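# Move napkin from plate and lay it flat

## Task

Lift the napkin away from the plate and lay it fully spread and flat on the table surface, with the plate staying put.

## Robot and tools

Robot: two arms, left_arm and right_arm, each ending in a sixteen-motor, four-digit hand (index, middle, ring, thumb). right_arm has a right hand; left_arm has its mirror-image left hand. Three cameras: cam_high (fixed on a stand behind the arms), cam_left_wrist and cam_right_wrist (fisheye, on the hands). All images are 672x504.

Frames. Scene frame: origin at table-top height, midway between the two nominal arm bases; +z up, +x out over the table, +y toward left_arm. The names left/right do not match image sides. Each arm reports its hand pose, velocities and targets in its own base frame. The bases sit near left_arm (-0.032, +0.266, +0.028) m and right_arm (+0.038, -0.284, +0.023) m, turned almost not at all. Fixed cameras and the table use the scene frame.

Hand point axes (right hand): +z points along straight fingers toward the tips; +y points out of the palm face; +x runs across the palm away from the thumb. On the left hand +x points toward the thumb instead. A rigid mast sticks out near the wrist on the palm side and can strike things.

execute_actions(actions, cameras). actions is a list of actions run one after another. Each action lasts 0.5 s and is a list of 1 to 15 rows, one per 1/30 s step; if fewer than 15 rows are given, the final row repeats. Every row is one flat list of 48 numbers, each in [-1, 1], always covering both arms:
- 1-6: left_arm dx, dy, dz, rx, ry, rz
- 7-22: left hand motor goals
- 23-24: left current_limit, speed
- 25-30: right_arm dx, dy, dz, rx, ry, rz
- 31-46: right hand motor goals
- 47-48: right current_limit, speed

Arm numbers are offsets, not poses. They are measured along that arm's base axes, from the arm's Hand target as it was when the action began. Every row in an action counts from that same starting target, so rows do not add up within an action, but each new action starts from the updated target, so repeating an offset keeps moving. Scale: 1.0 = 0.6 m for dx, dy, dz and 180 degrees for rx, ry, rz. The three rotation numbers form one rotation vector, applied about the Hand target position. A translation longer than 1.0 gets shrunk along its direction. All zeros re-asks for the current target.

Hand motor goals are absolute hinge angles, scaled linearly between each hinge's two stops. Per hand, the order is: index_mcp, index_abd, index_pip, index_dip, middle_mcp, middle_abd, middle_pip, middle_dip, ring_mcp, ring_abd, ring_pip, ring_dip, thumb_cmc, thumb_axl, thumb_mcp, thumb_ipl. Values that make a digit straight:
- _mcp -0.75, _abd 0.00, _pip -0.58, _dip -0.70
- thumb_cmc -0.71, thumb_axl -0.68, thumb_mcp -0.23, thumb_ipl -0.17

Moving toward +1 curls fingers toward the palm, and thumb_cmc toward +1 brings the thumb in front of the palm. A 0 is a real goal, not 'leave alone'. To keep a hand unchanged, send back its reported hand_goal, hand_current_limit and hand_speed.

current_limit maps -1..+1 to 0..550 mA (minimum 11 mA); too low and fingers may not lift. speed maps to (speed+1)/2 of 8.5 rad/s. At the start these are +0.4 and -0.6, and whatever you set last persists.

cameras: list of names, ["all"], or []. Images come back only when actions is empty or cameras asks for them. An unknown name voids the call.

zoom_image(camera, region): enlarges part of the latest image from cam_high, cam_left_wrist or cam_right_wrist. region is [x0, y0, x1, y1] in image pixels from the top-left corner, at most 504 by 504. read_manual(section) only returns licence text. finished_scene(scene) takes the current scene number and ends the scene for good, so call it only once the napkin lies flat on the table and the plate is undisturbed.

Results. end_effector_position (m) and end_effector_quat_wxyz are in the arm's base frame and may be off by a few cm. 'Hand target' is the last commanded pose after clipping; the next offsets build on it. The controller limits commanded orientation to 40 degrees from the measured one. The hand often stops short of the target, especially as the elbow sags under load. Send the remaining gap as a further offset, and aim a little high. Joint velocities may read 'within noise'.

Per-motor hand lists: hand_goal (written goals), hand_measured (actual positions), hand_current_ma (positive pushes toward -1), and hand_state (moving, goal, blocked, overload). Joint torques include gravity and friction, and numbers 3 and 4 wrap at ±28 N m. A MOTOR HOT line warns of heating; OVER-TEMPERATURE FAULT means the arm has dropped and is cooling.

Things to avoid:
- Napkin or plate leaving the table, or dropping or flinging objects.
- Hitting the table, plate or other fixed things hard, or pushing hard.
- Any contact between the two arms or hands.
- Holding a finger at 495 mA or more for 5 s: the motor shuts off for 10 s.
- Long stretched-out holds or pushing toward unreachable poses, which overheat motors.
- Moving the wrist close to the first joint's axis, where small moves can swing the whole arm.

Prefer smooth, moderate motions. To stop pressing on something, command the target back past where the hand actually is.

Each tool is called after "Request:" as name(argument=value, ...), one argument or row to a line, values as JSON.

## Session

Request:
execute_actions(
  actions=[],
)

Scene clock: 0.00 s.
left_arm: end_effector_position=(+0.7794, -0.0706, +0.3220) hand_goal=(-0.754, +0.000, -0.576, -0.696, -0.754, +0.000, -0.576, -0.696, -0.754, +0.000, -0.576, -0.696, -0.714, -0.678, -0.226, -0.168) hand_measured=(-0.754, +0.000, -0.576, -0.696, -0.754, +0.000, -0.576, -0.696, -0.754, +0.000, -0.576, -0.696, -0.714, -0.678, -0.226, -0.168) hand_current_ma=(+0, +0, +0, +0, +0, +0, +0, +0, +0, +0, +0, +0, +0, +0, +0, +0) hand_state=(goal, goal, goal, goal, goal, goal, goal, goal, goal, goal, goal, goal, goal, goal, goal, goal) hand_current_limit=0.40 hand_speed=-0.60 end_effector_quat_wxyz=(+0.381, +0.032, +0.919, -0.096) | right_arm: end_effector_position=(+0.6751, -0.0626, +0.1736) hand_goal=(-0.754, +0.000, -0.576, -0.696, -0.754, +0.000, -0.576, -0.696, -0.754, +0.000, -0.576, -0.696, -0.714, -0.678, -0.226, -0.168) hand_measured=(-0.754, +0.000, -0.576, -0.696, -0.754, +0.000, -0.576, -0.696, -0.754, +0.000, -0.576, -0.696, -0.714, -0.678, -0.226, -0.168) hand_current_ma=(+0, +0, +0, +0, +0, +0, +0, +0, +0, +0, +0, +0, +0, +0, +0, +0) hand_state=(goal, goal, goal, goal, goal, goal, goal, goal, goal, goal, goal, goal, goal, goal, goal, goal) hand_current_limit=0.40 hand_speed=-0.60 end_effector_quat_wxyz=(+0.445, +0.563, +0.643, -0.265)
Joint positions: left_arm=[-0.176 2.02 2.232 -0.978 0.076 -1.71] | right_arm=[0.139 1.856 1.353 -0.745 1.061 -0.185]
Joint velocities: within noise
Joint torques (N m): no reading
Heat: left arm: hottest waist 29 °C; right arm: hottest shoulder 29 °C.
Hand target: left_arm +0.7833, -0.0723, +0.3504; +0.406, +0.035, +0.908, -0.100 | right_arm +0.6840, -0.0618, +0.1902; +0.457, +0.570, +0.634, -0.254

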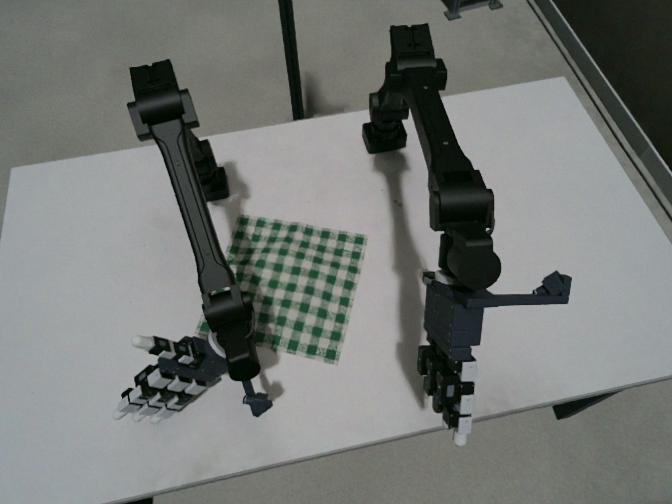

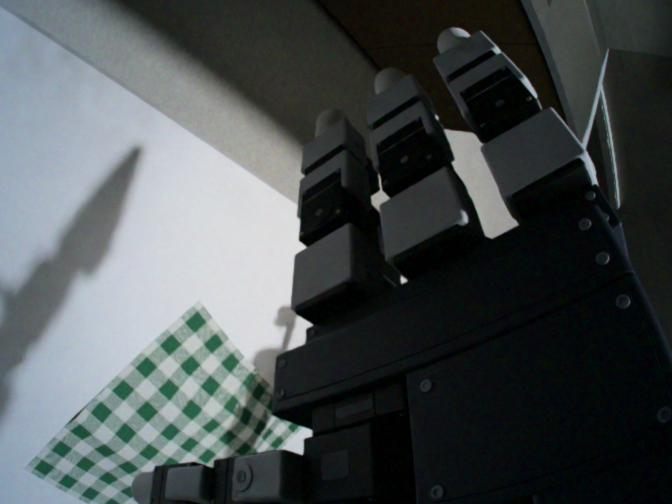

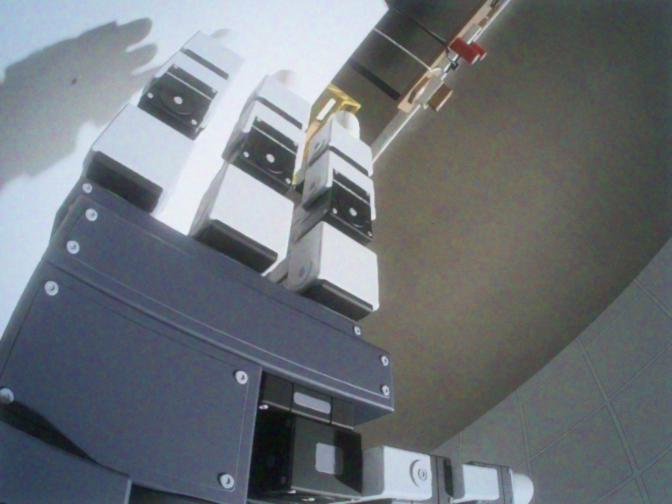

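Request:
zoom_image(
  camera="cam_high",
  region=[180, 200, 400, 380],
)

Request:
zoom_image(
  camera="cam_left_wrist",
  region=[0, 280, 320, 504],
)

Scaled by 2.291.

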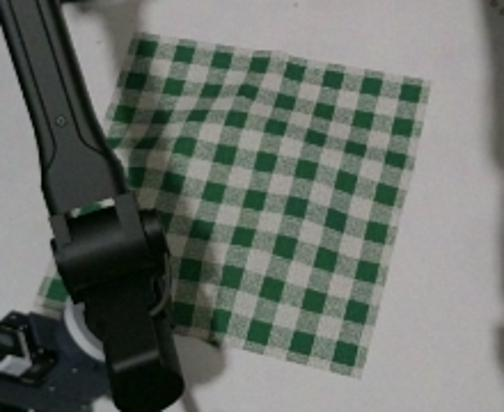

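Scaled by 1.575 from the camera's 672x504 image, which has a finer 960x720 frame.

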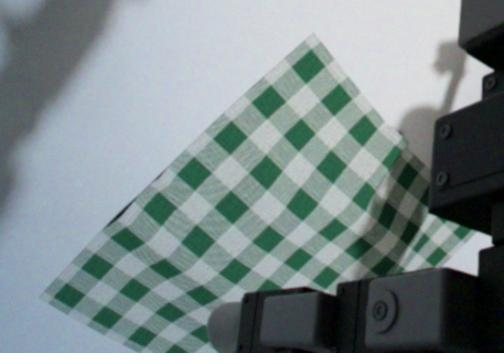

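Request:
execute_actions(
  actions=[
    [[0,0,0,0,0,0,-0.754,0,-0.576,-0.696,-0.754,0,-0.576,-0.696,-0.754,0,-0.576,-0.696,-0.714,-0.678,-0.226,-0.168,0.4,-0.6,-0.05,-0.13,0.05,0,0,0,-0.754,0,-0.576,-0.696,-0.754,0,-0.576,-0.696,-0.754,0,-0.576,-0.696,-0.714,-0.678,-0.226,-0.168,0.4,-0.6]],
    [[0,0,0,0,0,0,-0.754,0,-0.576,-0.696,-0.754,0,-0.576,-0.696,-0.754,0,-0.576,-0.696,-0.714,-0.678,-0.226,-0.168,0.4,-0.6,-0.06,-0.13,0.05,0,0,0,-0.754,0,-0.576,-0.696,-0.754,0,-0.576,-0.696,-0.754,0,-0.576,-0.696,-0.714,-0.678,-0.226,-0.168,0.4,-0.6]],
    [[0,0,0,0,0,0,-0.754,0,-0.576,-0.696,-0.754,0,-0.576,-0.696,-0.754,0,-0.576,-0.696,-0.714,-0.678,-0.226,-0.168,0.4,-0.6,-0.06,-0.13,0,0,0,0,-0.754,0,-0.576,-0.696,-0.754,0,-0.576,-0.696,-0.754,0,-0.576,-0.696,-0.714,-0.678,-0.226,-0.168,0.4,-0.6]],
  ],
  cameras=["all"],
)

Scene clock: 144.33 s.
left_arm: end_effector_position=(+0.7794, -0.0706, +0.3220) hand_goal=(-0.754, +0.000, -0.576, -0.696, -0.754, +0.000, -0.576, -0.696, -0.754, +0.000, -0.576, -0.696, -0.714, -0.678, -0.226, -0.168) hand_measured=(-0.754, +0.000, -0.576, -0.696, -0.754, +0.000, -0.576, -0.696, -0.754, +0.000, -0.576, -0.696, -0.714, -0.678, -0.226, -0.168) hand_current_ma=(+3, +0, -3, +0, +3, +0, -3, +0, +3, +0, -3, +0, -1, +3, +4, +1) hand_state=(goal, goal, goal, goal, goal, goal, goal, goal, goal, goal, goal, goal, goal, goal, goal, goal) hand_current_limit=0.40 hand_speed=-0.60 end_effector_quat_wxyz=(+0.381, +0.032, +0.919, -0.096) | right_arm: end_effector_position=(+0.5769, -0.2990, +0.2322) hand_goal=(-0.754, +0.000, -0.576, -0.696, -0.754, +0.000, -0.576, -0.696, -0.754, +0.000, -0.576, -0.696, -0.714, -0.678, -0.226, -0.168) hand_measured=(-0.754, +0.002, -0.576, -0.696, -0.754, +0.002, -0.576, -0.696, -0.754, +0.002, -0.576, -0.696, -0.714, -0.678, -0.224, -0.168) hand_current_ma=(+0, +0, +0, +0, +0, +0, +0, +0, +0, +0, +0, +0, +0, +0, +0, +0) hand_state=(goal, goal, goal, goal, goal, goal, goal, goal, goal, goal, goal, goal, goal, goal, goal, goal) hand_current_limit=0.40 hand_speed=-0.60 end_effector_quat_wxyz=(+0.437, +0.575, +0.640, -0.261)
Joint positions: left_arm=[-0.176 2.02 2.232 -0.978 0.076 -1.71] | right_arm=[-0.339 1.56 1.076 -0.26 0.78 -0.802]
Joint torques (N m): left_arm=[0.56 -21.89 12.72 2.3 -0.03 -0.03] | right_arm=[-0.15 -12.45 10.02 3.37 0.51 -0.18]
Heat: left arm: hottest shoulder 33 °C; right arm: hottest elbow 32 °C.
Hand target: left_arm +0.7833, -0.0723, +0.3504; +0.406, +0.035, +0.908, -0.100 | right_arm +0.5820, -0.2958, +0.2502; +0.457, +0.570, +0.634, -0.254
Off the commanded pose: left_arm 0.029 m, 3 deg | right_arm 0.019 m, 3 deg.
camera_calibration:
cam_right_wrist: T_world_to_cam=[[0.595452, -0.28816, 0.749934, -0.570789], [-0.698428, 0.275639, 0.66047, 0.285964], [-0.397032, -0.917053, -0.0371293, 0.0891857], [0, 0, 0, 1]] pos_world=[0.575012, -0.161514, 0.242494]

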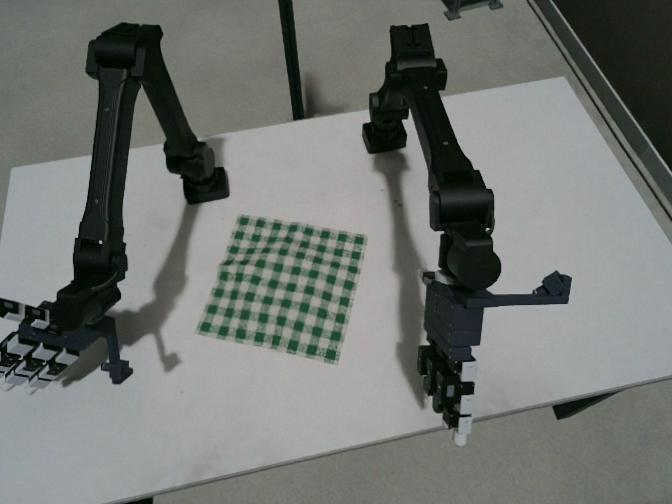

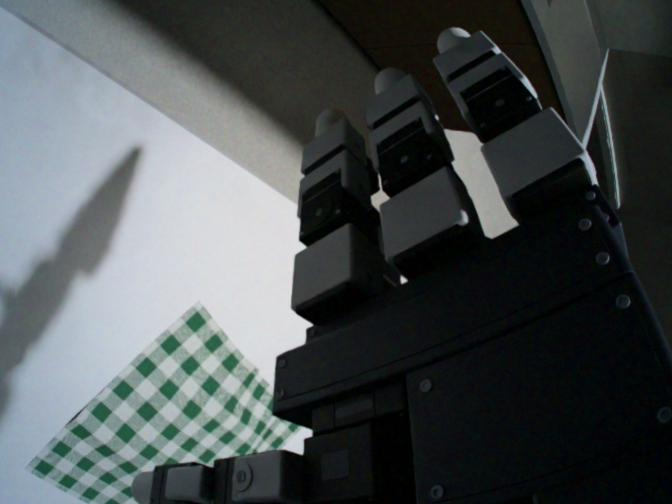

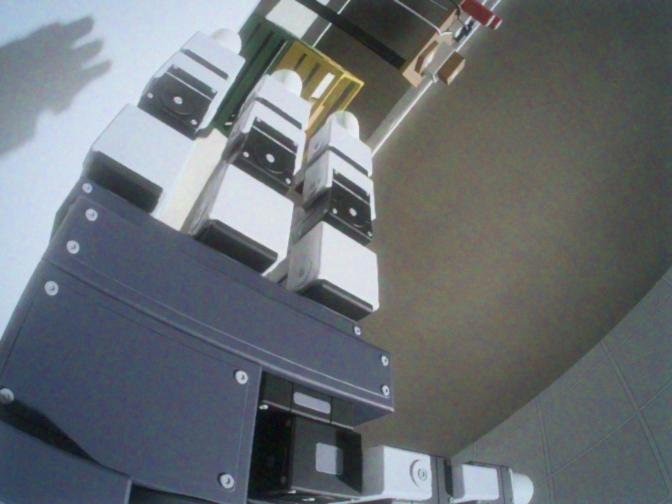

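Request:
zoom_image(
  camera="cam_high",
  region=[180, 200, 390, 375],
)

Scaled by 2.400.

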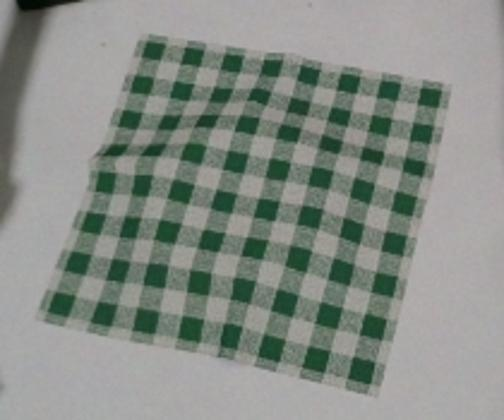

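Request:
execute_actions(
  actions=[
    [[-0.096,-0.024,-0.03,-0.05,0.058,-0.001,-0.753,-0.25,-0.431,-0.551,-0.753,0,-0.431,-0.551,-0.753,0.25,-0.431,-0.551,-0.714,-0.678,-0.226,-0.168,0.2,-0.6,0,0,0,0,0,0,-0.754,0,-0.576,-0.696,-0.754,0,-0.576,-0.696,-0.754,0,-0.576,-0.696,-0.714,-0.678,-0.226,-0.168,0.4,-0.6]],
    [[-0.096,-0.024,-0.03,-0.05,0.058,-0.001,-0.753,-0.25,-0.431,-0.551,-0.753,0,-0.431,-0.551,-0.753,0.25,-0.431,-0.551,-0.714,-0.678,-0.226,-0.168,0.2,-0.6,0,0,0,0,0,0,-0.754,0,-0.576,-0.696,-0.754,0,-0.576,-0.696,-0.754,0,-0.576,-0.696,-0.714,-0.678,-0.226,-0.168,0.4,-0.6]],
    [[-0.096,-0.024,-0.05,-0.05,0.058,-0.001,-0.753,-0.25,-0.431,-0.551,-0.753,0,-0.431,-0.551,-0.753,0.25,-0.431,-0.551,-0.714,-0.678,-0.226,-0.168,0.2,-0.6,0,0,0,0,0,0,-0.754,0,-0.576,-0.696,-0.754,0,-0.576,-0.696,-0.754,0,-0.576,-0.696,-0.714,-0.678,-0.226,-0.168,0.4,-0.6]],
    [[-0.096,-0.024,-0.05,-0.05,0.058,-0.001,-0.753,-0.25,-0.431,-0.551,-0.753,0,-0.431,-0.551,-0.753,0.25,-0.431,-0.551,-0.714,-0.678,-0.226,-0.168,0.2,-0.6,0,0,0,0,0,0,-0.754,0,-0.576,-0.696,-0.754,0,-0.576,-0.696,-0.754,0,-0.576,-0.696,-0.714,-0.678,-0.226,-0.168,0.4,-0.6]],
    [[-0.096,-0.024,-0.05,0,0,0,-0.753,-0.25,-0.431,-0.551,-0.753,0,-0.431,-0.551,-0.753,0.25,-0.431,-0.551,-0.714,-0.678,-0.226,-0.168,0.2,-0.6,0,0,0,0,0,0,-0.754,0,-0.576,-0.696,-0.754,0,-0.576,-0.696,-0.754,0,-0.576,-0.696,-0.714,-0.678,-0.226,-0.168,0.4,-0.6]],
    [[-0.096,-0.024,-0.05,0,0,0,-0.753,-0.25,-0.431,-0.551,-0.753,0,-0.431,-0.551,-0.753,0.25,-0.431,-0.551,-0.714,-0.678,-0.226,-0.168,0.2,-0.6,0,0,0,0,0,0,-0.754,0,-0.576,-0.696,-0.754,0,-0.576,-0.696,-0.754,0,-0.576,-0.696,-0.714,-0.678,-0.226,-0.168,0.4,-0.6]],
  ],
  cameras=["all"],
)

Scene clock: 294.70 s.
left_arm: end_effector_position=(+0.4347, -0.1568, +0.1799) hand_goal=(-0.754, -0.250, -0.432, -0.552, -0.754, +0.000, -0.432, -0.552, -0.754, +0.250, -0.432, -0.552, -0.714, -0.678, -0.226, -0.168) hand_measured=(-0.746, -0.250, -0.432, -0.554, -0.746, +0.000, -0.432, -0.554, -0.746, +0.248, -0.432, -0.554, -0.708, -0.678, -0.224, -0.168) hand_current_ma=(+31, +2, -3, -10, +30, -1, -2, -11, +31, -8, -2, -10, +21, +3, +10, +1) hand_state=(goal, goal, goal, goal, goal, goal, goal, goal, goal, goal, goal, goal, goal, goal, goal, goal) hand_current_limit=0.20 hand_speed=-0.60 end_effector_quat_wxyz=(+0.020, -0.089, +0.924, -0.371) | right_arm: end_effector_position=(+0.5776, -0.2988, +0.2329) hand_goal=(-0.754, +0.000, -0.576, -0.696, -0.754, +0.000, -0.576, -0.696, -0.754, +0.000, -0.576, -0.696, -0.714, -0.678, -0.226, -0.168) hand_measured=(-0.754, +0.002, -0.576, -0.696, -0.754, +0.002, -0.576, -0.696, -0.754, +0.002, -0.576, -0.696, -0.714, -0.678, -0.224, -0.168) hand_current_ma=(+0, +0, +0, +0, +0, +0, +0, +0, +0, +0, +0, +0, +0, +0, +0, +0) hand_state=(goal, goal, goal, goal, goal, goal, goal, goal, goal, goal, goal, goal, goal, goal, goal, goal) hand_current_limit=0.40 hand_speed=-0.60 end_effector_quat_wxyz=(+0.439, +0.575, +0.640, -0.260)
Joint positions: left_arm=[-0.205 1.505 1.297 -1.043 0.703 -2.086] | right_arm=[-0.339 1.56 1.076 -0.255 0.779 -0.805]
Joint torques (N m): left_arm=[0.73 -14.21 9.35 1.7 0.75 -0.33] | right_arm=[-0.21 -12.4 9.98 3.36 0.49 -0.17]
Heat: left arm: hottest shoulder 33 °C; right arm: hottest shoulder 31 °C.
Hand target: left_arm +0.4377, -0.1587, +0.1944; +0.052, -0.121, +0.916, -0.378 | right_arm +0.5820, -0.2958, +0.2502; +0.457, +0.570, +0.634, -0.254
Off the commanded pose: left_arm 0.015 m, 5 deg | right_arm 0.018 m, 2 deg.
joint sent to its limit (left arm) — joint 6 (wrist roll), lower limit. The joint targets are off in position and orientation.
camera_calibration:
cam_left_wrist: T_world_to_cam=[[0.847039, -0.301861, 0.437499, -0.527581], [-0.442105, 0.0568213, 0.895162, -0.00585155], [-0.295074, -0.951657, -0.0853244, 0.117889], [0, 0, 0, 1]] pos_world=[0.479081, -0.0467339, 0.246113]
cam_right_wrist: T_world_to_cam=[[0.594592, -0.285556, 0.751611, -0.570909], [-0.700533, 0.2748, 0.658588, 0.287321], [-0.394607, -0.918119, -0.0366473, 0.0878668], [0, 0, 0, 1]] pos_world=[0.575409, -0.16131, 0.243095]

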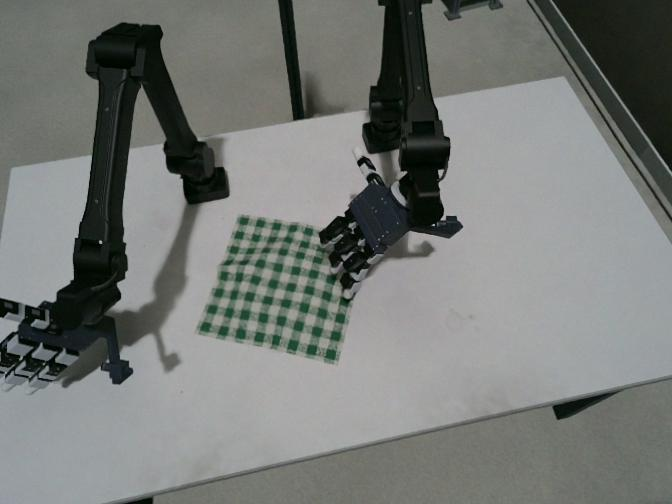

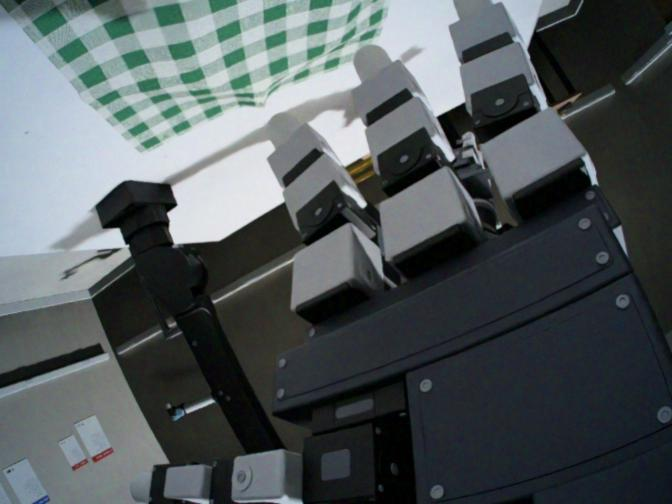

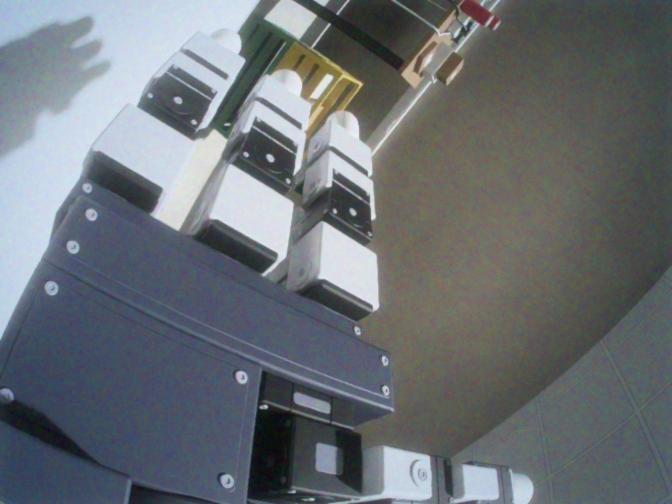

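Request:
execute_actions(
  actions=[
    [[0.02,-0.03,0.05,0.0044,0.0531,0.1212,-0.411,-0.25,-0.285,-0.478,-0.411,0,-0.285,-0.478,-0.411,0.25,-0.285,-0.478,-0.714,-0.678,-0.226,-0.168,0.2,-0.6,0,0,0,0,0,0,-0.754,0,-0.576,-0.696,-0.754,0,-0.576,-0.696,-0.754,0,-0.576,-0.696,-0.714,-0.678,-0.226,-0.168,0.4,-0.6]],
    [[0.02,-0.03,0.02,0.0044,0.0531,0.1212,-0.411,-0.25,-0.285,-0.478,-0.411,0,-0.285,-0.478,-0.411,0.25,-0.285,-0.478,-0.714,-0.678,-0.226,-0.168,0.2,-0.6,0,0,0,0,0,0,-0.754,0,-0.576,-0.696,-0.754,0,-0.576,-0.696,-0.754,0,-0.576,-0.696,-0.714,-0.678,-0.226,-0.168,0.4,-0.6]],
    [[0.02,-0.03,0.0,0.0044,0.0531,0.1212,-0.411,-0.25,-0.285,-0.478,-0.411,0,-0.285,-0.478,-0.411,0.25,-0.285,-0.478,-0.714,-0.678,-0.226,-0.168,0.2,-0.6,0,0,0,0,0,0,-0.754,0,-0.576,-0.696,-0.754,0,-0.576,-0.696,-0.754,0,-0.576,-0.696,-0.714,-0.678,-0.226,-0.168,0.4,-0.6]],
    [[0.02,-0.03,0.0,0.0044,0.0531,0.1212,-0.411,-0.25,-0.285,-0.478,-0.411,0,-0.285,-0.478,-0.411,0.25,-0.285,-0.478,-0.714,-0.678,-0.226,-0.168,0.2,-0.6,0,0,0,0,0,0,-0.754,0,-0.576,-0.696,-0.754,0,-0.576,-0.696,-0.754,0,-0.576,-0.696,-0.714,-0.678,-0.226,-0.168,0.4,-0.6]],
    [[0.02,-0.03,-0.05,0.0044,0.0531,0.1212,-0.411,-0.25,-0.285,-0.478,-0.411,0,-0.285,-0.478,-0.411,0.25,-0.285,-0.478,-0.714,-0.678,-0.226,-0.168,0.2,-0.6,0,0,0,0,0,0,-0.754,0,-0.576,-0.696,-0.754,0,-0.576,-0.696,-0.754,0,-0.576,-0.696,-0.714,-0.678,-0.226,-0.168,0.4,-0.6]],
    [[0.02,-0.03,-0.05,0.0044,0.0531,0.1212,-0.411,-0.25,-0.285,-0.478,-0.411,0,-0.285,-0.478,-0.411,0.25,-0.285,-0.478,-0.714,-0.678,-0.226,-0.168,0.2,-0.6,0,0,0,0,0,0,-0.754,0,-0.576,-0.696,-0.754,0,-0.576,-0.696,-0.754,0,-0.576,-0.696,-0.714,-0.678,-0.226,-0.168,0.4,-0.6]],
  ],
  cameras=["cam_high","cam_left_wrist"],
)

Scene clock: 414.83 s.
left_arm: end_effector_position=(+0.5082, -0.2638, +0.1671) hand_goal=(-0.412, -0.250, -0.286, -0.478, -0.412, +0.000, -0.286, -0.478, -0.412, +0.250, -0.286, -0.478, -0.714, -0.678, -0.226, -0.168) hand_measured=(-0.406, -0.248, -0.288, -0.480, -0.406, +0.000, -0.288, -0.480, -0.406, +0.250, -0.288, -0.480, -0.708, -0.678, -0.224, -0.168) hand_current_ma=(+23, +4, -5, -11, +22, +2, -4, -11, +23, +1, -5, -10, +23, +3, +10, +1) hand_state=(goal, goal, goal, goal, goal, goal, goal, goal, goal, goal, goal, goal, goal, goal, goal, goal) hand_current_limit=0.20 hand_speed=-0.60 end_effector_quat_wxyz=(-0.381, -0.273, +0.662, -0.585) | right_arm: end_effector_position=(+0.5776, -0.2988, +0.2329) hand_goal=(-0.754, +0.000, -0.576, -0.696, -0.754, +0.000, -0.576, -0.696, -0.754, +0.000, -0.576, -0.696, -0.714, -0.678, -0.226, -0.168) hand_measured=(-0.754, +0.002, -0.576, -0.696, -0.754, +0.002, -0.576, -0.696, -0.754, +0.002, -0.576, -0.696, -0.714, -0.678, -0.224, -0.168) hand_current_ma=(+0, +0, +0, +0, +0, +0, +0, +0, +0, +0, +0, +0, +0, +0, +0, +0) hand_state=(goal, goal, goal, goal, goal, goal, goal, goal, goal, goal, goal, goal, goal, goal, goal, goal) hand_current_limit=0.40 hand_speed=-0.60 end_effector_quat_wxyz=(+0.439, +0.575, +0.640, -0.260)
Joint positions: left_arm=[-0.173 2.212 1.877 -1.687 1.542 -2.087] | right_arm=[-0.339 1.56 1.076 -0.255 0.779 -0.805]
Joint torques (N m): left_arm=[0.62 -20.42 8.98 -0.66 1.31 -0.48] | right_arm=[-0.21 -12.4 9.99 3.38 0.49 -0.17]
Heat: left arm: hottest shoulder 30 °C; right arm: hottest shoulder 31 °C.
Hand target: left_arm +0.5097, -0.2667, +0.1764; -0.255, -0.573, +0.613, -0.479 | right_arm +0.5820, -0.2958, +0.2502; +0.457, +0.570, +0.634, -0.254
Off the commanded pose: left_arm 0.010 m, 59 deg; orientation clipped; orientation clipped at the end of an earlier action of this call | right_arm 0.018 m, 2 deg.
joint sent to its limit (left arm) — joint 4 (wrist pitch), lower limit; joint 5 (wrist yaw), upper limit; joint 6 (wrist roll), lower limit. The joint targets are off in position and orientation.
camera_calibration:
cam_left_wrist: T_world_to_cam=[[0.952227, -0.14759, -0.267358, -0.511488], [0.29485, 0.672328, 0.678998, -0.131777], [0.0795388, -0.725391, 0.683726, -0.222495], [0, 0, 0, 1]] pos_world=[0.543604, -0.148289, 0.104851]
Images, in order (width x height): cam_high 672x504, cam_left_wrist 672x504.

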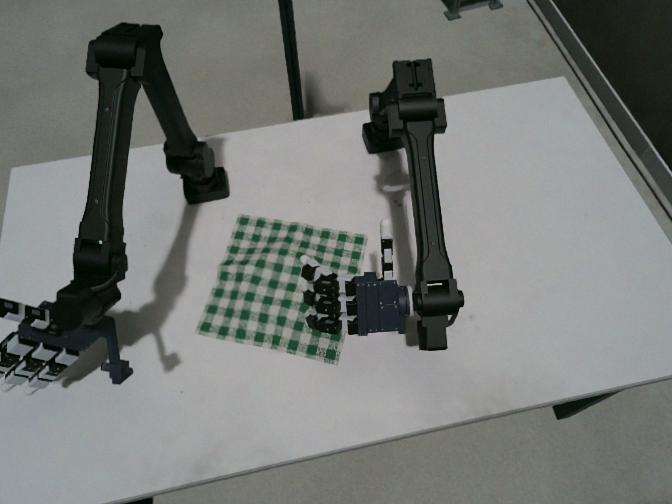

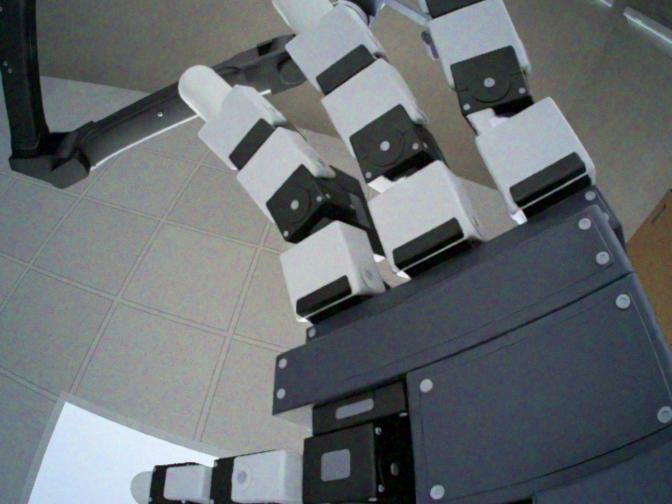

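Request:
execute_actions(
  actions=[
    [[0.0,0,0.05,0.08,-0.066,-0.13,-0.411,-0.25,-0.285,-0.478,-0.411,0,-0.285,-0.478,-0.411,0.25,-0.285,-0.478,-0.714,-0.678,-0.226,-0.168,0.2,-0.6,0,0,0,0,0,0,-0.754,0,-0.576,-0.696,-0.754,0,-0.576,-0.696,-0.754,0,-0.576,-0.696,-0.714,-0.678,-0.226,-0.168,0.4,-0.6]],
    [[0.0,0,0.05,0.08,-0.066,-0.13,-0.411,-0.25,-0.285,-0.478,-0.411,0,-0.285,-0.478,-0.411,0.25,-0.285,-0.478,-0.714,-0.678,-0.226,-0.168,0.2,-0.6,0,0,0,0,0,0,-0.754,0,-0.576,-0.696,-0.754,0,-0.576,-0.696,-0.754,0,-0.576,-0.696,-0.714,-0.678,-0.226,-0.168,0.4,-0.6]],
    [[0.0,0,0.0,0.08,-0.066,-0.13,-0.411,-0.25,-0.285,-0.478,-0.411,0,-0.285,-0.478,-0.411,0.25,-0.285,-0.478,-0.714,-0.678,-0.226,-0.168,0.2,-0.6,0,0,0,0,0,0,-0.754,0,-0.576,-0.696,-0.754,0,-0.576,-0.696,-0.754,0,-0.576,-0.696,-0.714,-0.678,-0.226,-0.168,0.4,-0.6]],
  ],
  cameras=["cam_left_wrist"],
)

Scene clock: 476.97 s.
left_arm: end_effector_position=(+0.5013, -0.2619, +0.2070) hand_goal=(-0.412, -0.250, -0.286, -0.478, -0.412, +0.000, -0.286, -0.478, -0.412, +0.250, -0.286, -0.478, -0.714, -0.678, -0.226, -0.168) hand_measured=(-0.412, -0.248, -0.288, -0.480, -0.412, +0.000, -0.288, -0.480, -0.412, +0.250, -0.288, -0.480, -0.708, -0.678, -0.224, -0.168) hand_current_ma=(+3, +4, -4, -11, +3, +3, -4, -11, +3, +1, -5, -10, +24, +3, +12, +1) hand_state=(goal, goal, goal, goal, goal, goal, goal, goal, goal, goal, goal, goal, goal, goal, goal, goal) hand_current_limit=0.20 hand_speed=-0.60 end_effector_quat_wxyz=(-0.105, -0.023, +0.985, -0.137) | right_arm: end_effector_position=(+0.5776, -0.2988, +0.2329) hand_goal=(-0.754, +0.000, -0.576, -0.696, -0.754, +0.000, -0.576, -0.696, -0.754, +0.000, -0.576, -0.696, -0.714, -0.678, -0.226, -0.168) hand_measured=(-0.754, +0.002, -0.576, -0.696, -0.754, +0.002, -0.576, -0.696, -0.754, +0.002, -0.576, -0.696, -0.714, -0.678, -0.224, -0.168) hand_current_ma=(+0, +0, +0, +0, +0, +0, +0, +0, +0, +0, +0, +0, +0, +0, +0, +0) hand_state=(goal, goal, goal, goal, goal, goal, goal, goal, goal, goal, goal, goal, goal, goal, goal, goal) hand_current_limit=0.40 hand_speed=-0.60 end_effector_quat_wxyz=(+0.439, +0.575, +0.640, -0.260)
Joint positions: left_arm=[-0.482 2.062 2.139 -1.701 0.343 -2.091] | right_arm=[-0.339 1.56 1.076 -0.255 0.779 -0.805]
Joint torques (N m): left_arm=[0.97 -21.19 13.03 -0.03 0.04 -0.19] | right_arm=[-0.21 -12.4 9.98 3.37 0.49 -0.17]
Heat: left arm: hottest shoulder 31 °C; right arm: hottest shoulder 31 °C.
Hand target: left_arm +0.5097, -0.2667, +0.2364; -0.079, -0.020, +0.985, -0.151 | right_arm +0.5820, -0.2958, +0.2502; +0.457, +0.570, +0.634, -0.254
Off the commanded pose: left_arm 0.031 m, 3 deg | right_arm 0.018 m, 2 deg.
joint sent to its limit (left arm) — joint 4 (wrist pitch), lower limit. The joint targets are off in position, not in orientation.
camera_calibration:
cam_left_wrist: T_world_to_cam=[[0.801415, -0.597378, 0.0295636, -0.597514], [-0.255607, -0.297385, 0.919906, -0.185948], [-0.54074, -0.744783, -0.391023, 0.280442], [0, 0, 0, 1]] pos_world=[0.582973, -0.203371, 0.298379]
Images, in order (width x height): cam_left_wrist 672x504.

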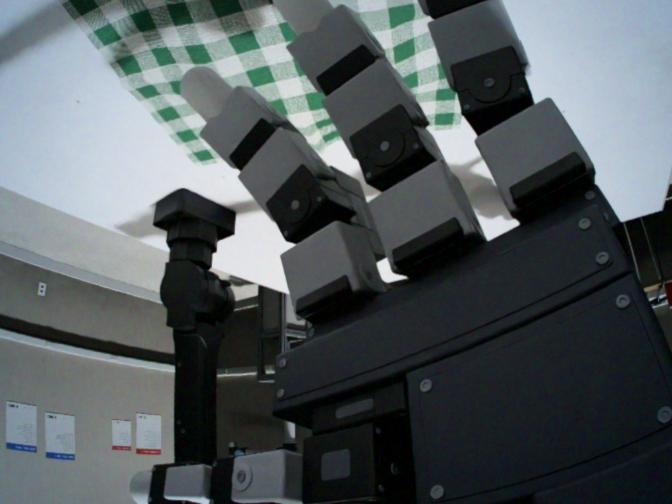

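Request:
execute_actions(
  actions=[
    [[-0.036,0.008,-0.095,0.085,-0.069,-0.139,-0.411,-0.25,-0.285,-0.478,-0.411,0,-0.285,-0.478,-0.411,0.25,-0.285,-0.478,-0.714,-0.678,-0.226,-0.168,0.2,-0.6,0,0,0,0,0,0,-0.754,0,-0.576,-0.696,-0.754,0,-0.576,-0.696,-0.754,0,-0.576,-0.696,-0.714,-0.678,-0.226,-0.168,0.4,-0.6]],
    [[-0.036,0.008,-0.095,0,0,0,-0.411,-0.25,-0.285,-0.478,-0.411,0,-0.285,-0.478,-0.411,0.25,-0.285,-0.478,-0.714,-0.678,-0.226,-0.168,0.2,-0.6,0,0,0,0,0,0,-0.754,0,-0.576,-0.696,-0.754,0,-0.576,-0.696,-0.754,0,-0.576,-0.696,-0.714,-0.678,-0.226,-0.168,0.4,-0.6]],
  ],
  cameras=["cam_high","cam_left_wrist"],
)

Scene clock: 498.43 s.
left_arm: end_effector_position=(+0.4594, -0.2527, +0.1066) hand_goal=(-0.412, -0.250, -0.286, -0.478, -0.412, +0.000, -0.286, -0.478, -0.412, +0.250, -0.286, -0.478, -0.714, -0.678, -0.226, -0.168) hand_measured=(-0.416, -0.248, -0.288, -0.480, -0.416, +0.000, -0.288, -0.480, -0.416, +0.250, -0.288, -0.480, -0.712, -0.678, -0.222, -0.168) hand_current_ma=(-13, +5, -4, -11, -13, +3, -4, -11, -14, +1, -5, -10, +6, +3, +15, +1) hand_state=(goal, goal, goal, goal, goal, goal, goal, goal, goal, goal, goal, goal, goal, goal, goal, goal) hand_current_limit=0.20 hand_speed=-0.60 end_effector_quat_wxyz=(-0.025, +0.187, +0.982, +0.007) | right_arm: end_effector_position=(+0.5776, -0.2988, +0.2329) hand_goal=(-0.754, +0.000, -0.576, -0.696, -0.754, +0.000, -0.576, -0.696, -0.754, +0.000, -0.576, -0.696, -0.714, -0.678, -0.226, -0.168) hand_measured=(-0.754, +0.002, -0.576, -0.696, -0.754, +0.002, -0.576, -0.696, -0.754, +0.002, -0.576, -0.696, -0.714, -0.678, -0.224, -0.168) hand_current_ma=(+0, +0, +0, +0, +0, +0, +0, +0, +0, +0, +0, +0, +0, +0, +0, +0) hand_state=(goal, goal, goal, goal, goal, goal, goal, goal, goal, goal, goal, goal, goal, goal, goal, goal) hand_current_limit=0.40 hand_speed=-0.60 end_effector_quat_wxyz=(+0.439, +0.575, +0.640, -0.260)
Joint positions: left_arm=[-0.644 1.908 1.608 -1.322 0.01 -1.839] | right_arm=[-0.339 1.56 1.076 -0.255 0.779 -0.805]
Joint torques (N m): left_arm=[0.73 -19.31 8.59 0.75 -0.37 0.1] | right_arm=[-0.21 -12.4 9.96 3.37 0.49 -0.17]
Heat: left arm: hottest shoulder 31 °C; right arm: hottest shoulder 31 °C.
Hand target: left_arm +0.4665, -0.2571, +0.1224; +0.000, +0.199, +0.980, +0.000 | right_arm +0.5820, -0.2958, +0.2502; +0.457, +0.570, +0.634, -0.254
Off the commanded pose: left_arm 0.018 m, 3 deg | right_arm 0.018 m, 2 deg.
camera_calibration:
cam_left_wrist: T_world_to_cam=[[0.477451, -0.878454, -0.0189419, -0.472615], [-0.571359, -0.326774, 0.75284, 0.0537634], [-0.667525, -0.348621, -0.657931, 0.412197], [0, 0, 0, 1]] pos_world=[0.53152, -0.253901, 0.22177]
Images, in order (width x height): cam_high 672x504, cam_left_wrist 672x504.

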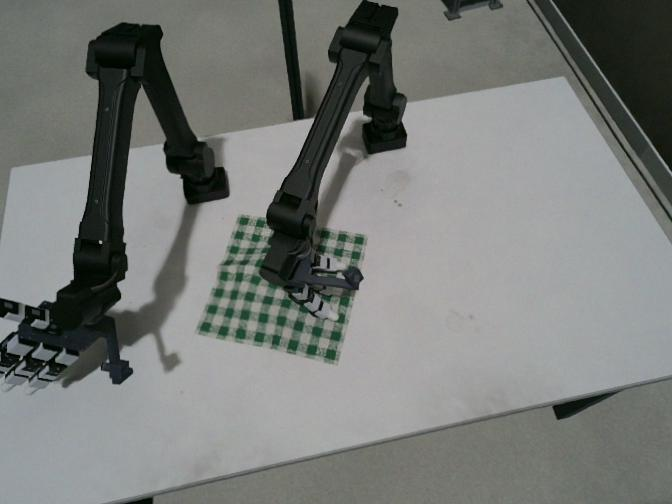

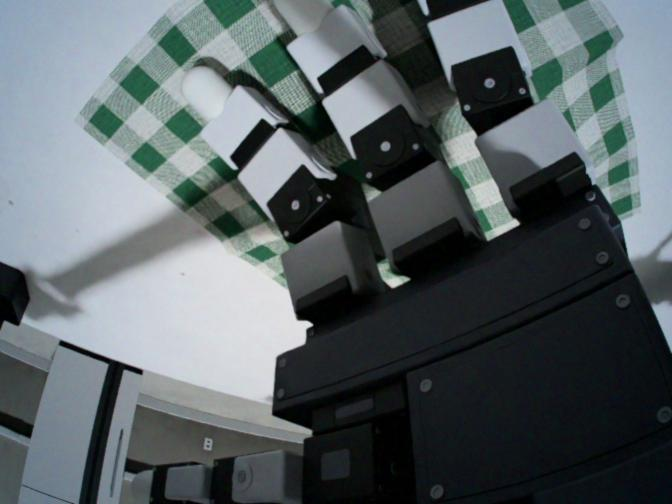

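Request:
execute_actions(
  actions=[
    [[0,0,-0.07,0,0,0,-0.411,-0.25,-0.285,-0.478,-0.411,0,-0.285,-0.478,-0.411,0.25,-0.285,-0.478,-0.714,-0.678,-0.226,-0.168,0.2,-0.6,0,0,0,0,0,0,-0.754,0,-0.576,-0.696,-0.754,0,-0.576,-0.696,-0.754,0,-0.576,-0.696,-0.714,-0.678,-0.226,-0.168,0.4,-0.6]],
  ],
  cameras=["cam_high","cam_left_wrist"],
)

Request:
zoom_image(
  camera="cam_high",
  region=[200, 200, 400, 380],
)

Scene clock: 534.57 s.
left_arm: end_effector_position=(+0.4591, -0.2525, +0.0811) hand_goal=(-0.412, -0.250, -0.286, -0.478, -0.412, +0.000, -0.286, -0.478, -0.412, +0.250, -0.286, -0.478, -0.714, -0.678, -0.226, -0.168) hand_measured=(-0.416, -0.248, -0.288, -0.480, -0.416, +0.000, -0.288, -0.480, -0.416, +0.250, -0.288, -0.480, -0.712, -0.678, -0.222, -0.168) hand_current_ma=(-13, +5, -4, -11, -13, +3, -4, -11, -14, +1, -5, -10, +6, +3, +15, +1) hand_state=(goal, goal, goal, goal, goal, goal, goal, goal, goal, goal, goal, goal, goal, goal, goal, goal) hand_current_limit=0.20 hand_speed=-0.60 end_effector_quat_wxyz=(-0.011, +0.187, +0.982, +0.000) | right_arm: end_effector_position=(+0.5776, -0.2988, +0.2329) hand_goal=(-0.754, +0.000, -0.576, -0.696, -0.754, +0.000, -0.576, -0.696, -0.754, +0.000, -0.576, -0.696, -0.714, -0.678, -0.226, -0.168) hand_measured=(-0.754, +0.002, -0.576, -0.696, -0.754, +0.002, -0.576, -0.696, -0.754, +0.002, -0.576, -0.696, -0.714, -0.678, -0.224, -0.168) hand_current_ma=(+0, +0, +0, +0, +0, +0, +0, +0, +0, +0, +0, +0, +0, +0, +0, +0) hand_state=(goal, goal, goal, goal, goal, goal, goal, goal, goal, goal, goal, goal, goal, goal, goal, goal) hand_current_limit=0.40 hand_speed=-0.60 end_effector_quat_wxyz=(+0.439, +0.575, +0.640, -0.260)
Joint positions: left_arm=[-0.644 1.908 1.542 -1.224 0.01 -1.839] | right_arm=[-0.339 1.56 1.076 -0.255 0.779 -0.805]
Joint torques (N m): left_arm=[0.62 -16.32 8.62 0.81 -0.35 0.09] | right_arm=[-0.21 -12.4 9.98 3.37 0.49 -0.17]
Heat: left arm: hottest shoulder 31 °C; right arm: hottest shoulder 30 °C.
Hand target: left_arm +0.4665, -0.2571, +0.0804; +0.000, +0.199, +0.980, +0.000 | right_arm +0.5820, -0.2958, +0.2502; +0.457, +0.570, +0.634, -0.254
Off the commanded pose: left_arm 0.009 m, 2 deg | right_arm 0.018 m, 2 deg.
camera_calibration:
cam_left_wrist: T_world_to_cam=[[0.477593, -0.878519, 0.01043, -0.47532], [-0.590668, -0.312274, 0.74404, 0.0861515], [-0.650397, -0.361509, -0.668053, 0.385009], [0, 0, 0, 1]] pos_world=[0.528305, -0.25149, 0.198064]
Images, in order (width x height): cam_high 672x504, cam_left_wrist 672x504.

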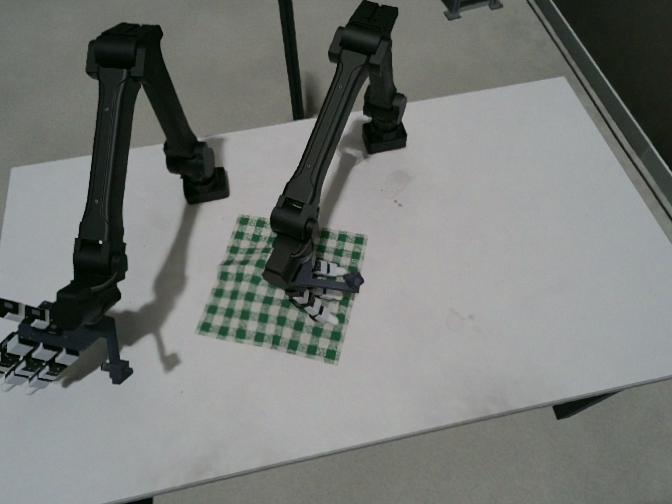

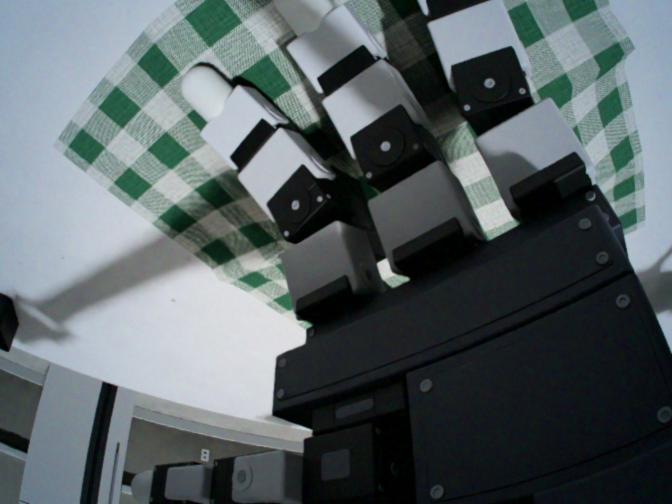

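Scaled by 2.520.

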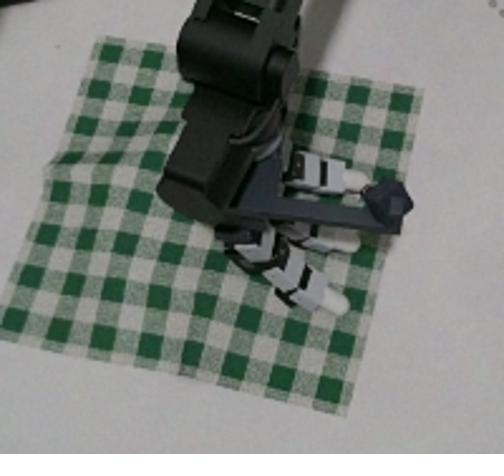

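Request:
execute_actions(
  actions=[
    [[0,0,-0.035,0,0,0,-0.411,-0.25,-0.285,-0.478,-0.411,0,-0.285,-0.478,-0.411,0.25,-0.285,-0.478,-0.714,-0.678,-0.226,-0.168,0.0,-0.6,0,0,0,0,0,0,-0.754,0,-0.576,-0.696,-0.754,0,-0.576,-0.696,-0.754,0,-0.576,-0.696,-0.714,-0.678,-0.226,-0.168,0.4,-0.6]],
  ],
  cameras=["cam_left_wrist"],
)

Scene clock: 544.63 s.
left_arm: end_effector_position=(+0.4599, -0.2531, +0.0655) hand_goal=(-0.412, -0.250, -0.286, -0.478, -0.412, +0.000, -0.286, -0.478, -0.412, +0.250, -0.286, -0.478, -0.714, -0.678, -0.226, -0.168) hand_measured=(-0.416, -0.248, -0.288, -0.480, -0.416, +0.000, -0.288, -0.480, -0.416, +0.250, -0.288, -0.480, -0.712, -0.678, -0.222, -0.168) hand_current_ma=(-13, +5, -4, -11, -13, +3, -4, -11, -14, +1, -5, -10, +6, +3, +15, +1) hand_state=(goal, goal, goal, goal, goal, goal, goal, goal, goal, goal, goal, goal, goal, goal, goal, goal) hand_current_limit=0.00 hand_speed=-0.60 end_effector_quat_wxyz=(-0.006, +0.187, +0.982, -0.002) | right_arm: end_effector_position=(+0.5776, -0.2988, +0.2329) hand_goal=(-0.754, +0.000, -0.576, -0.696, -0.754, +0.000, -0.576, -0.696, -0.754, +0.000, -0.576, -0.696, -0.714, -0.678, -0.226, -0.168) hand_measured=(-0.754, +0.002, -0.576, -0.696, -0.754, +0.002, -0.576, -0.696, -0.754, +0.002, -0.576, -0.696, -0.714, -0.678, -0.224, -0.168) hand_current_ma=(+0, +0, +0, +0, +0, +0, +0, +0, +0, +0, +0, +0, +0, +0, +0, +0) hand_state=(goal, goal, goal, goal, goal, goal, goal, goal, goal, goal, goal, goal, goal, goal, goal, goal) hand_current_limit=0.40 hand_speed=-0.60 end_effector_quat_wxyz=(+0.439, +0.575, +0.640, -0.260)
Joint positions: left_arm=[-0.644 1.919 1.516 -1.176 0.01 -1.839] | right_arm=[-0.339 1.56 1.076 -0.255 0.779 -0.805]
Joint torques (N m): left_arm=[0.79 -15.68 8.47 0.84 -0.35 0.1] | right_arm=[-0.21 -12.4 9.98 3.37 0.49 -0.17]
Heat: left arm: hottest shoulder 31 °C; right arm: hottest shoulder 30 °C.
Hand target: left_arm +0.4665, -0.2571, +0.0594; +0.000, +0.199, +0.980, +0.000 | right_arm +0.5820, -0.2958, +0.2502; +0.457, +0.570, +0.634, -0.254
Off the commanded pose: left_arm 0.010 m, 2 deg | right_arm 0.018 m, 2 deg.
camera_calibration:
cam_left_wrist: T_world_to_cam=[[0.477424, -0.878441, 0.0201845, -0.476516], [-0.597022, -0.30745, 0.740971, 0.102326], [-0.644694, -0.365808, -0.671233, 0.371353], [0, 0, 0, 1]] pos_world=[0.528001, -0.251287, 0.183062]
Images, in order (width x height): cam_left_wrist 672x504.

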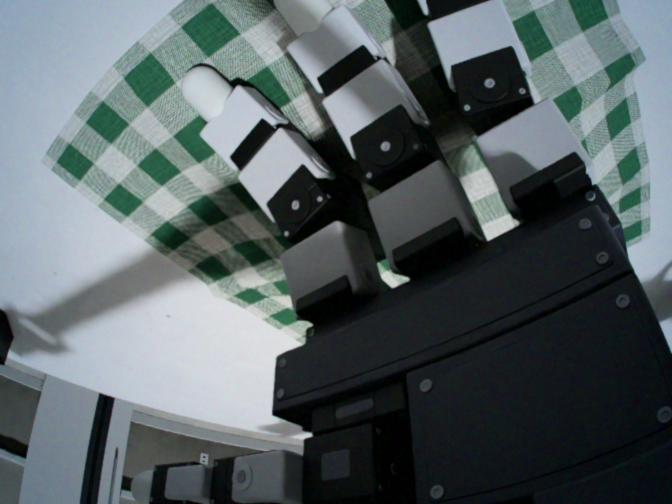

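Request:
execute_actions(
  actions=[
    [[0,0,-0.02,0,0,0,-0.411,-0.25,-0.285,-0.478,-0.411,0,-0.285,-0.478,-0.411,0.25,-0.285,-0.478,-0.714,-0.678,-0.226,-0.168,0.0,-0.6,0,0,0,0,0,0,-0.754,0,-0.576,-0.696,-0.754,0,-0.576,-0.696,-0.754,0,-0.576,-0.696,-0.714,-0.678,-0.226,-0.168,0.4,-0.6]],
  ],
)

Scene clock: 552.07 s.
left_arm: end_effector_position=(+0.4611, -0.2546, +0.0573) hand_goal=(-0.412, -0.250, -0.286, -0.478, -0.412, +0.000, -0.286, -0.478, -0.412, +0.250, -0.286, -0.478, -0.714, -0.678, -0.226, -0.168) hand_measured=(-0.416, -0.248, -0.288, -0.480, -0.408, +0.000, -0.282, -0.476, -0.416, +0.250, -0.288, -0.480, -0.712, -0.678, -0.222, -0.168) hand_current_ma=(-13, +5, -4, -11, +17, +1, +17, +8, -14, +1, -5, -10, +6, +3, +15, +1) hand_state=(goal, goal, goal, goal, goal, goal, goal, goal, goal, goal, goal, goal, goal, goal, goal, goal) hand_current_limit=0.00 hand_speed=-0.60 end_effector_quat_wxyz=(-0.002, +0.188, +0.982, -0.003) | right_arm: end_effector_position=(+0.5776, -0.2988, +0.2329) hand_goal=(-0.754, +0.000, -0.576, -0.696, -0.754, +0.000, -0.576, -0.696, -0.754, +0.000, -0.576, -0.696, -0.714, -0.678, -0.226, -0.168) hand_measured=(-0.754, +0.002, -0.576, -0.696, -0.754, +0.002, -0.576, -0.696, -0.754, +0.002, -0.576, -0.696, -0.714, -0.678, -0.224, -0.168) hand_current_ma=(+0, +0, +0, +0, +0, +0, +0, +0, +0, +0, +0, +0, +0, +0, +0, +0) hand_state=(goal, goal, goal, goal, goal, goal, goal, goal, goal, goal, goal, goal, goal, goal, goal, goal) hand_current_limit=0.40 hand_speed=-0.60 end_effector_quat_wxyz=(+0.439, +0.575, +0.640, -0.260)
Joint positions: left_arm=[-0.646 1.927 1.505 -1.15 0.008 -1.837] | right_arm=[-0.339 1.56 1.076 -0.255 0.779 -0.805]
Joint torques (N m): left_arm=[0.67 -15.21 8.13 0.95 -0.32 0.11] | right_arm=[-0.21 -12.4 9.98 3.37 0.49 -0.17]
Heat: left arm: hottest shoulder 30 °C; right arm: hottest shoulder 30 °C.
Hand target: left_arm +0.4665, -0.2571, +0.0474; +0.000, +0.199, +0.980, +0.000 | right_arm +0.5820, -0.2958, +0.2502; +0.457, +0.570, +0.634, -0.254
Off the commanded pose: left_arm 0.012 m, 1 deg | right_arm 0.018 m, 2 deg.

Request:
execute_actions(
  actions=[
    [[0,0,-0.02,0,0,0,-0.38,-0.25,-0.285,-0.478,-0.411,0,-0.285,-0.478,-0.38,0.25,-0.285,-0.478,-0.714,-0.678,-0.226,-0.168,0.0,-0.6,0,0,0,0,0,0,-0.754,0,-0.576,-0.696,-0.754,0,-0.576,-0.696,-0.754,0,-0.576,-0.696,-0.714,-0.678,-0.226,-0.168,0.4,-0.6]],
  ],
)

Scene clock: 560.83 s.
left_arm: end_effector_position=(+0.4607, -0.2577, +0.0537) hand_goal=(-0.380, -0.250, -0.286, -0.478, -0.412, +0.000, -0.286, -0.478, -0.380, +0.250, -0.286, -0.478, -0.714, -0.678, -0.226, -0.168) hand_measured=(-0.382, -0.248, -0.288, -0.480, -0.392, -0.006, -0.270, -0.470, -0.390, +0.250, -0.288, -0.480, -0.712, -0.678, -0.222, -0.168) hand_current_ma=(-8, +5, -4, -7, +93, -23, +63, +35, -45, +1, -5, -10, +6, +3, +15, +1) hand_state=(goal, goal, goal, goal, blocked, goal, goal, goal, goal, goal, goal, goal, goal, goal, goal, goal) hand_current_limit=0.00 hand_speed=-0.60 end_effector_quat_wxyz=(+0.004, +0.192, +0.981, -0.002) | right_arm: end_effector_position=(+0.5776, -0.2988, +0.2329) hand_goal=(-0.754, +0.000, -0.576, -0.696, -0.754, +0.000, -0.576, -0.696, -0.754, +0.000, -0.576, -0.696, -0.714, -0.678, -0.226, -0.168) hand_measured=(-0.754, +0.002, -0.576, -0.696, -0.754, +0.002, -0.576, -0.696, -0.754, +0.002, -0.576, -0.696, -0.714, -0.678, -0.224, -0.168) hand_current_ma=(+0, +0, +0, +0, +0, +0, +0, +0, +0, +0, +0, +0, +0, +0, +0, +0) hand_state=(goal, goal, goal, goal, goal, goal, goal, goal, goal, goal, goal, goal, goal, goal, goal, goal) hand_current_limit=0.40 hand_speed=-0.60 end_effector_quat_wxyz=(+0.439, +0.575, +0.640, -0.260)
Joint positions: left_arm=[-0.653 1.927 1.495 -1.129 0 -1.837] | right_arm=[-0.339 1.56 1.076 -0.255 0.779 -0.805]
Joint torques (N m): left_arm=[0.67 -14.33 7.76 1.21 -0.28 0.1] | right_arm=[-0.21 -12.4 9.96 3.37 0.49 -0.17]
Heat: left arm: hottest shoulder 30 °C; right arm: hottest shoulder 30 °C.
Hand target: left_arm +0.4665, -0.2571, +0.0354; +0.000, +0.199, +0.980, +0.000 | right_arm +0.5820, -0.2958, +0.2502; +0.457, +0.570, +0.634, -0.254
Off the commanded pose: left_arm 0.019 m, 1 deg | right_arm 0.018 m, 2 deg.

Request:
execute_actions(
  actions=[
    [[0,0,-0.01,0,0,0,-0.46,-0.25,-0.285,-0.478,-0.421,0,-0.285,-0.478,-0.46,0.25,-0.285,-0.478,-0.714,-0.678,-0.226,-0.168,0.2,-0.6,0,0,0,0,0,0,-0.754,0,-0.576,-0.696,-0.754,0,-0.576,-0.696,-0.754,0,-0.576,-0.696,-0.714,-0.678,-0.226,-0.168,0.4,-0.6]],
    [[0.009,0.05,0,0,0,0,-0.46,-0.25,-0.285,-0.478,-0.421,0,-0.285,-0.478,-0.46,0.25,-0.285,-0.478,-0.714,-0.678,-0.226,-0.168,0.2,-0.6,0,0,0,0,0,0,-0.754,0,-0.576,-0.696,-0.754,0,-0.576,-0.696,-0.754,0,-0.576,-0.696,-0.714,-0.678,-0.226,-0.168,0.4,-0.6]],
  ],
  cameras=["cam_high","cam_left_wrist"],
)

Request:
zoom_image(
  camera="cam_high",
  region=[200, 200, 400, 380],
)

Scene clock: 581.50 s.
left_arm: end_effector_position=(+0.4690, -0.2403, +0.0517) hand_goal=(-0.460, -0.250, -0.286, -0.478, -0.422, +0.000, -0.286, -0.478, -0.460, +0.250, -0.286, -0.478, -0.714, -0.678, -0.226, -0.168) hand_measured=(-0.406, -0.264, -0.252, -0.460, -0.394, -0.004, -0.264, -0.464, -0.434, +0.254, -0.272, -0.470, -0.712, -0.678, -0.222, -0.168) hand_current_ma=(+255, -49, +145, +75, +125, -10, +95, +60, +115, +13, +60, +32, +6, +3, +15, +1) hand_state=(blocked, goal, blocked, goal, blocked, goal, blocked, goal, blocked, goal, goal, goal, goal, goal, goal, goal) hand_current_limit=0.20 hand_speed=-0.60 end_effector_quat_wxyz=(+0.012, +0.193, +0.981, -0.007) | right_arm: end_effector_position=(+0.5776, -0.2988, +0.2329) hand_goal=(-0.754, +0.000, -0.576, -0.696, -0.754, +0.000, -0.576, -0.696, -0.754, +0.000, -0.576, -0.696, -0.714, -0.678, -0.226, -0.168) hand_measured=(-0.754, +0.002, -0.576, -0.696, -0.754, +0.002, -0.576, -0.696, -0.754, +0.002, -0.576, -0.696, -0.714, -0.678, -0.224, -0.168) hand_current_ma=(+0, +0, +0, +0, +0, +0, +0, +0, +0, +0, +0, +0, +0, +0, +0, +0) hand_state=(goal, goal, goal, goal, goal, goal, goal, goal, goal, goal, goal, goal, goal, goal, goal, goal) hand_current_limit=0.40 hand_speed=-0.60 end_effector_quat_wxyz=(+0.439, +0.575, +0.640, -0.260)
Joint positions: left_arm=[-0.62 1.908 1.462 -1.096 0.002 -1.802] | right_arm=[-0.339 1.56 1.076 -0.255 0.779 -0.805]
Joint torques (N m): left_arm=[1.85 -14.45 5.85 1.17 -0.08 0.23] | right_arm=[-0.26 -12.45 9.98 3.37 0.49 -0.17]
Heat: left arm: hottest shoulder 30 °C; right arm: hottest shoulder 30 °C.
Hand target: left_arm +0.4719, -0.2271, +0.0294; +0.000, +0.199, +0.980, +0.000 | right_arm +0.5820, -0.2958, +0.2502; +0.457, +0.570, +0.634, -0.254
Off the commanded pose: left_arm 0.026 m, 2 deg | right_arm 0.018 m, 2 deg.
camera_calibration:
cam_left_wrist: T_world_to_cam=[[0.465499, -0.883632, 0.0500502, -0.466575], [-0.626023, -0.288761, 0.72437, 0.140951], [-0.625624, -0.368526, -0.687592, 0.363886], [0, 0, 0, 1]] pos_world=[0.533085, -0.237478, 0.171457]
Images, in order (width x height): cam_high 672x504, cam_left_wrist 672x504.

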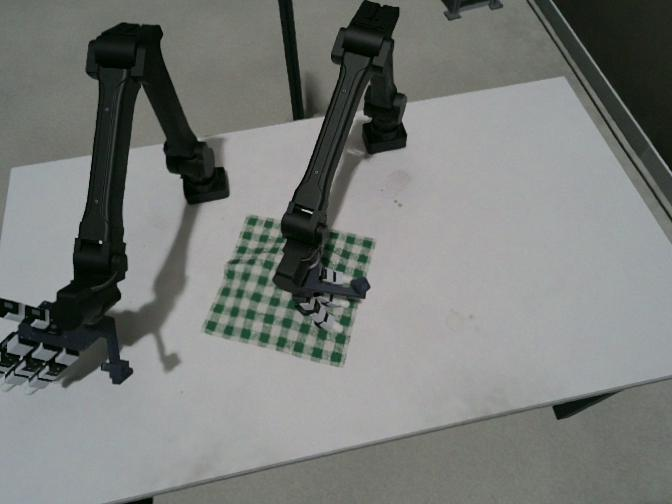

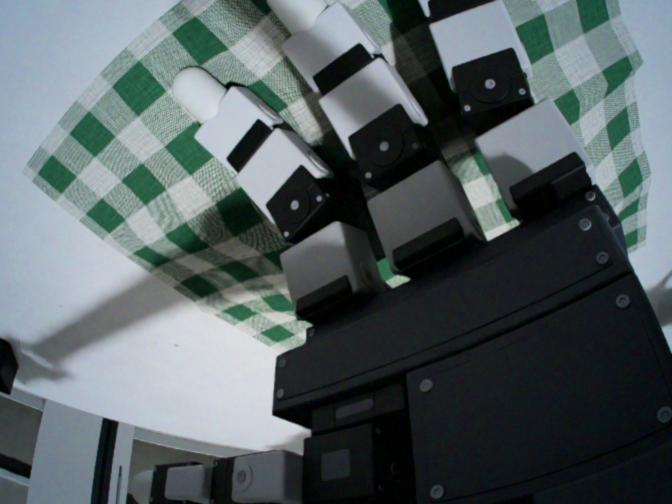

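Scaled by 2.520.

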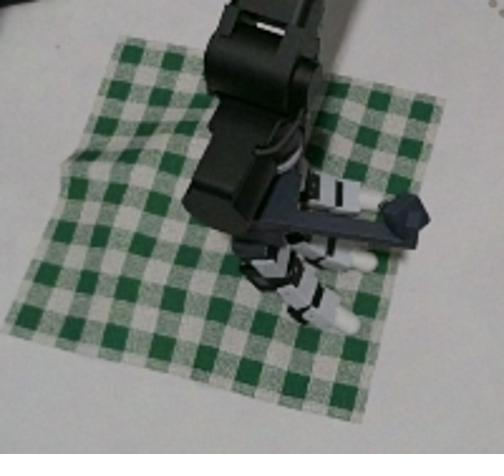

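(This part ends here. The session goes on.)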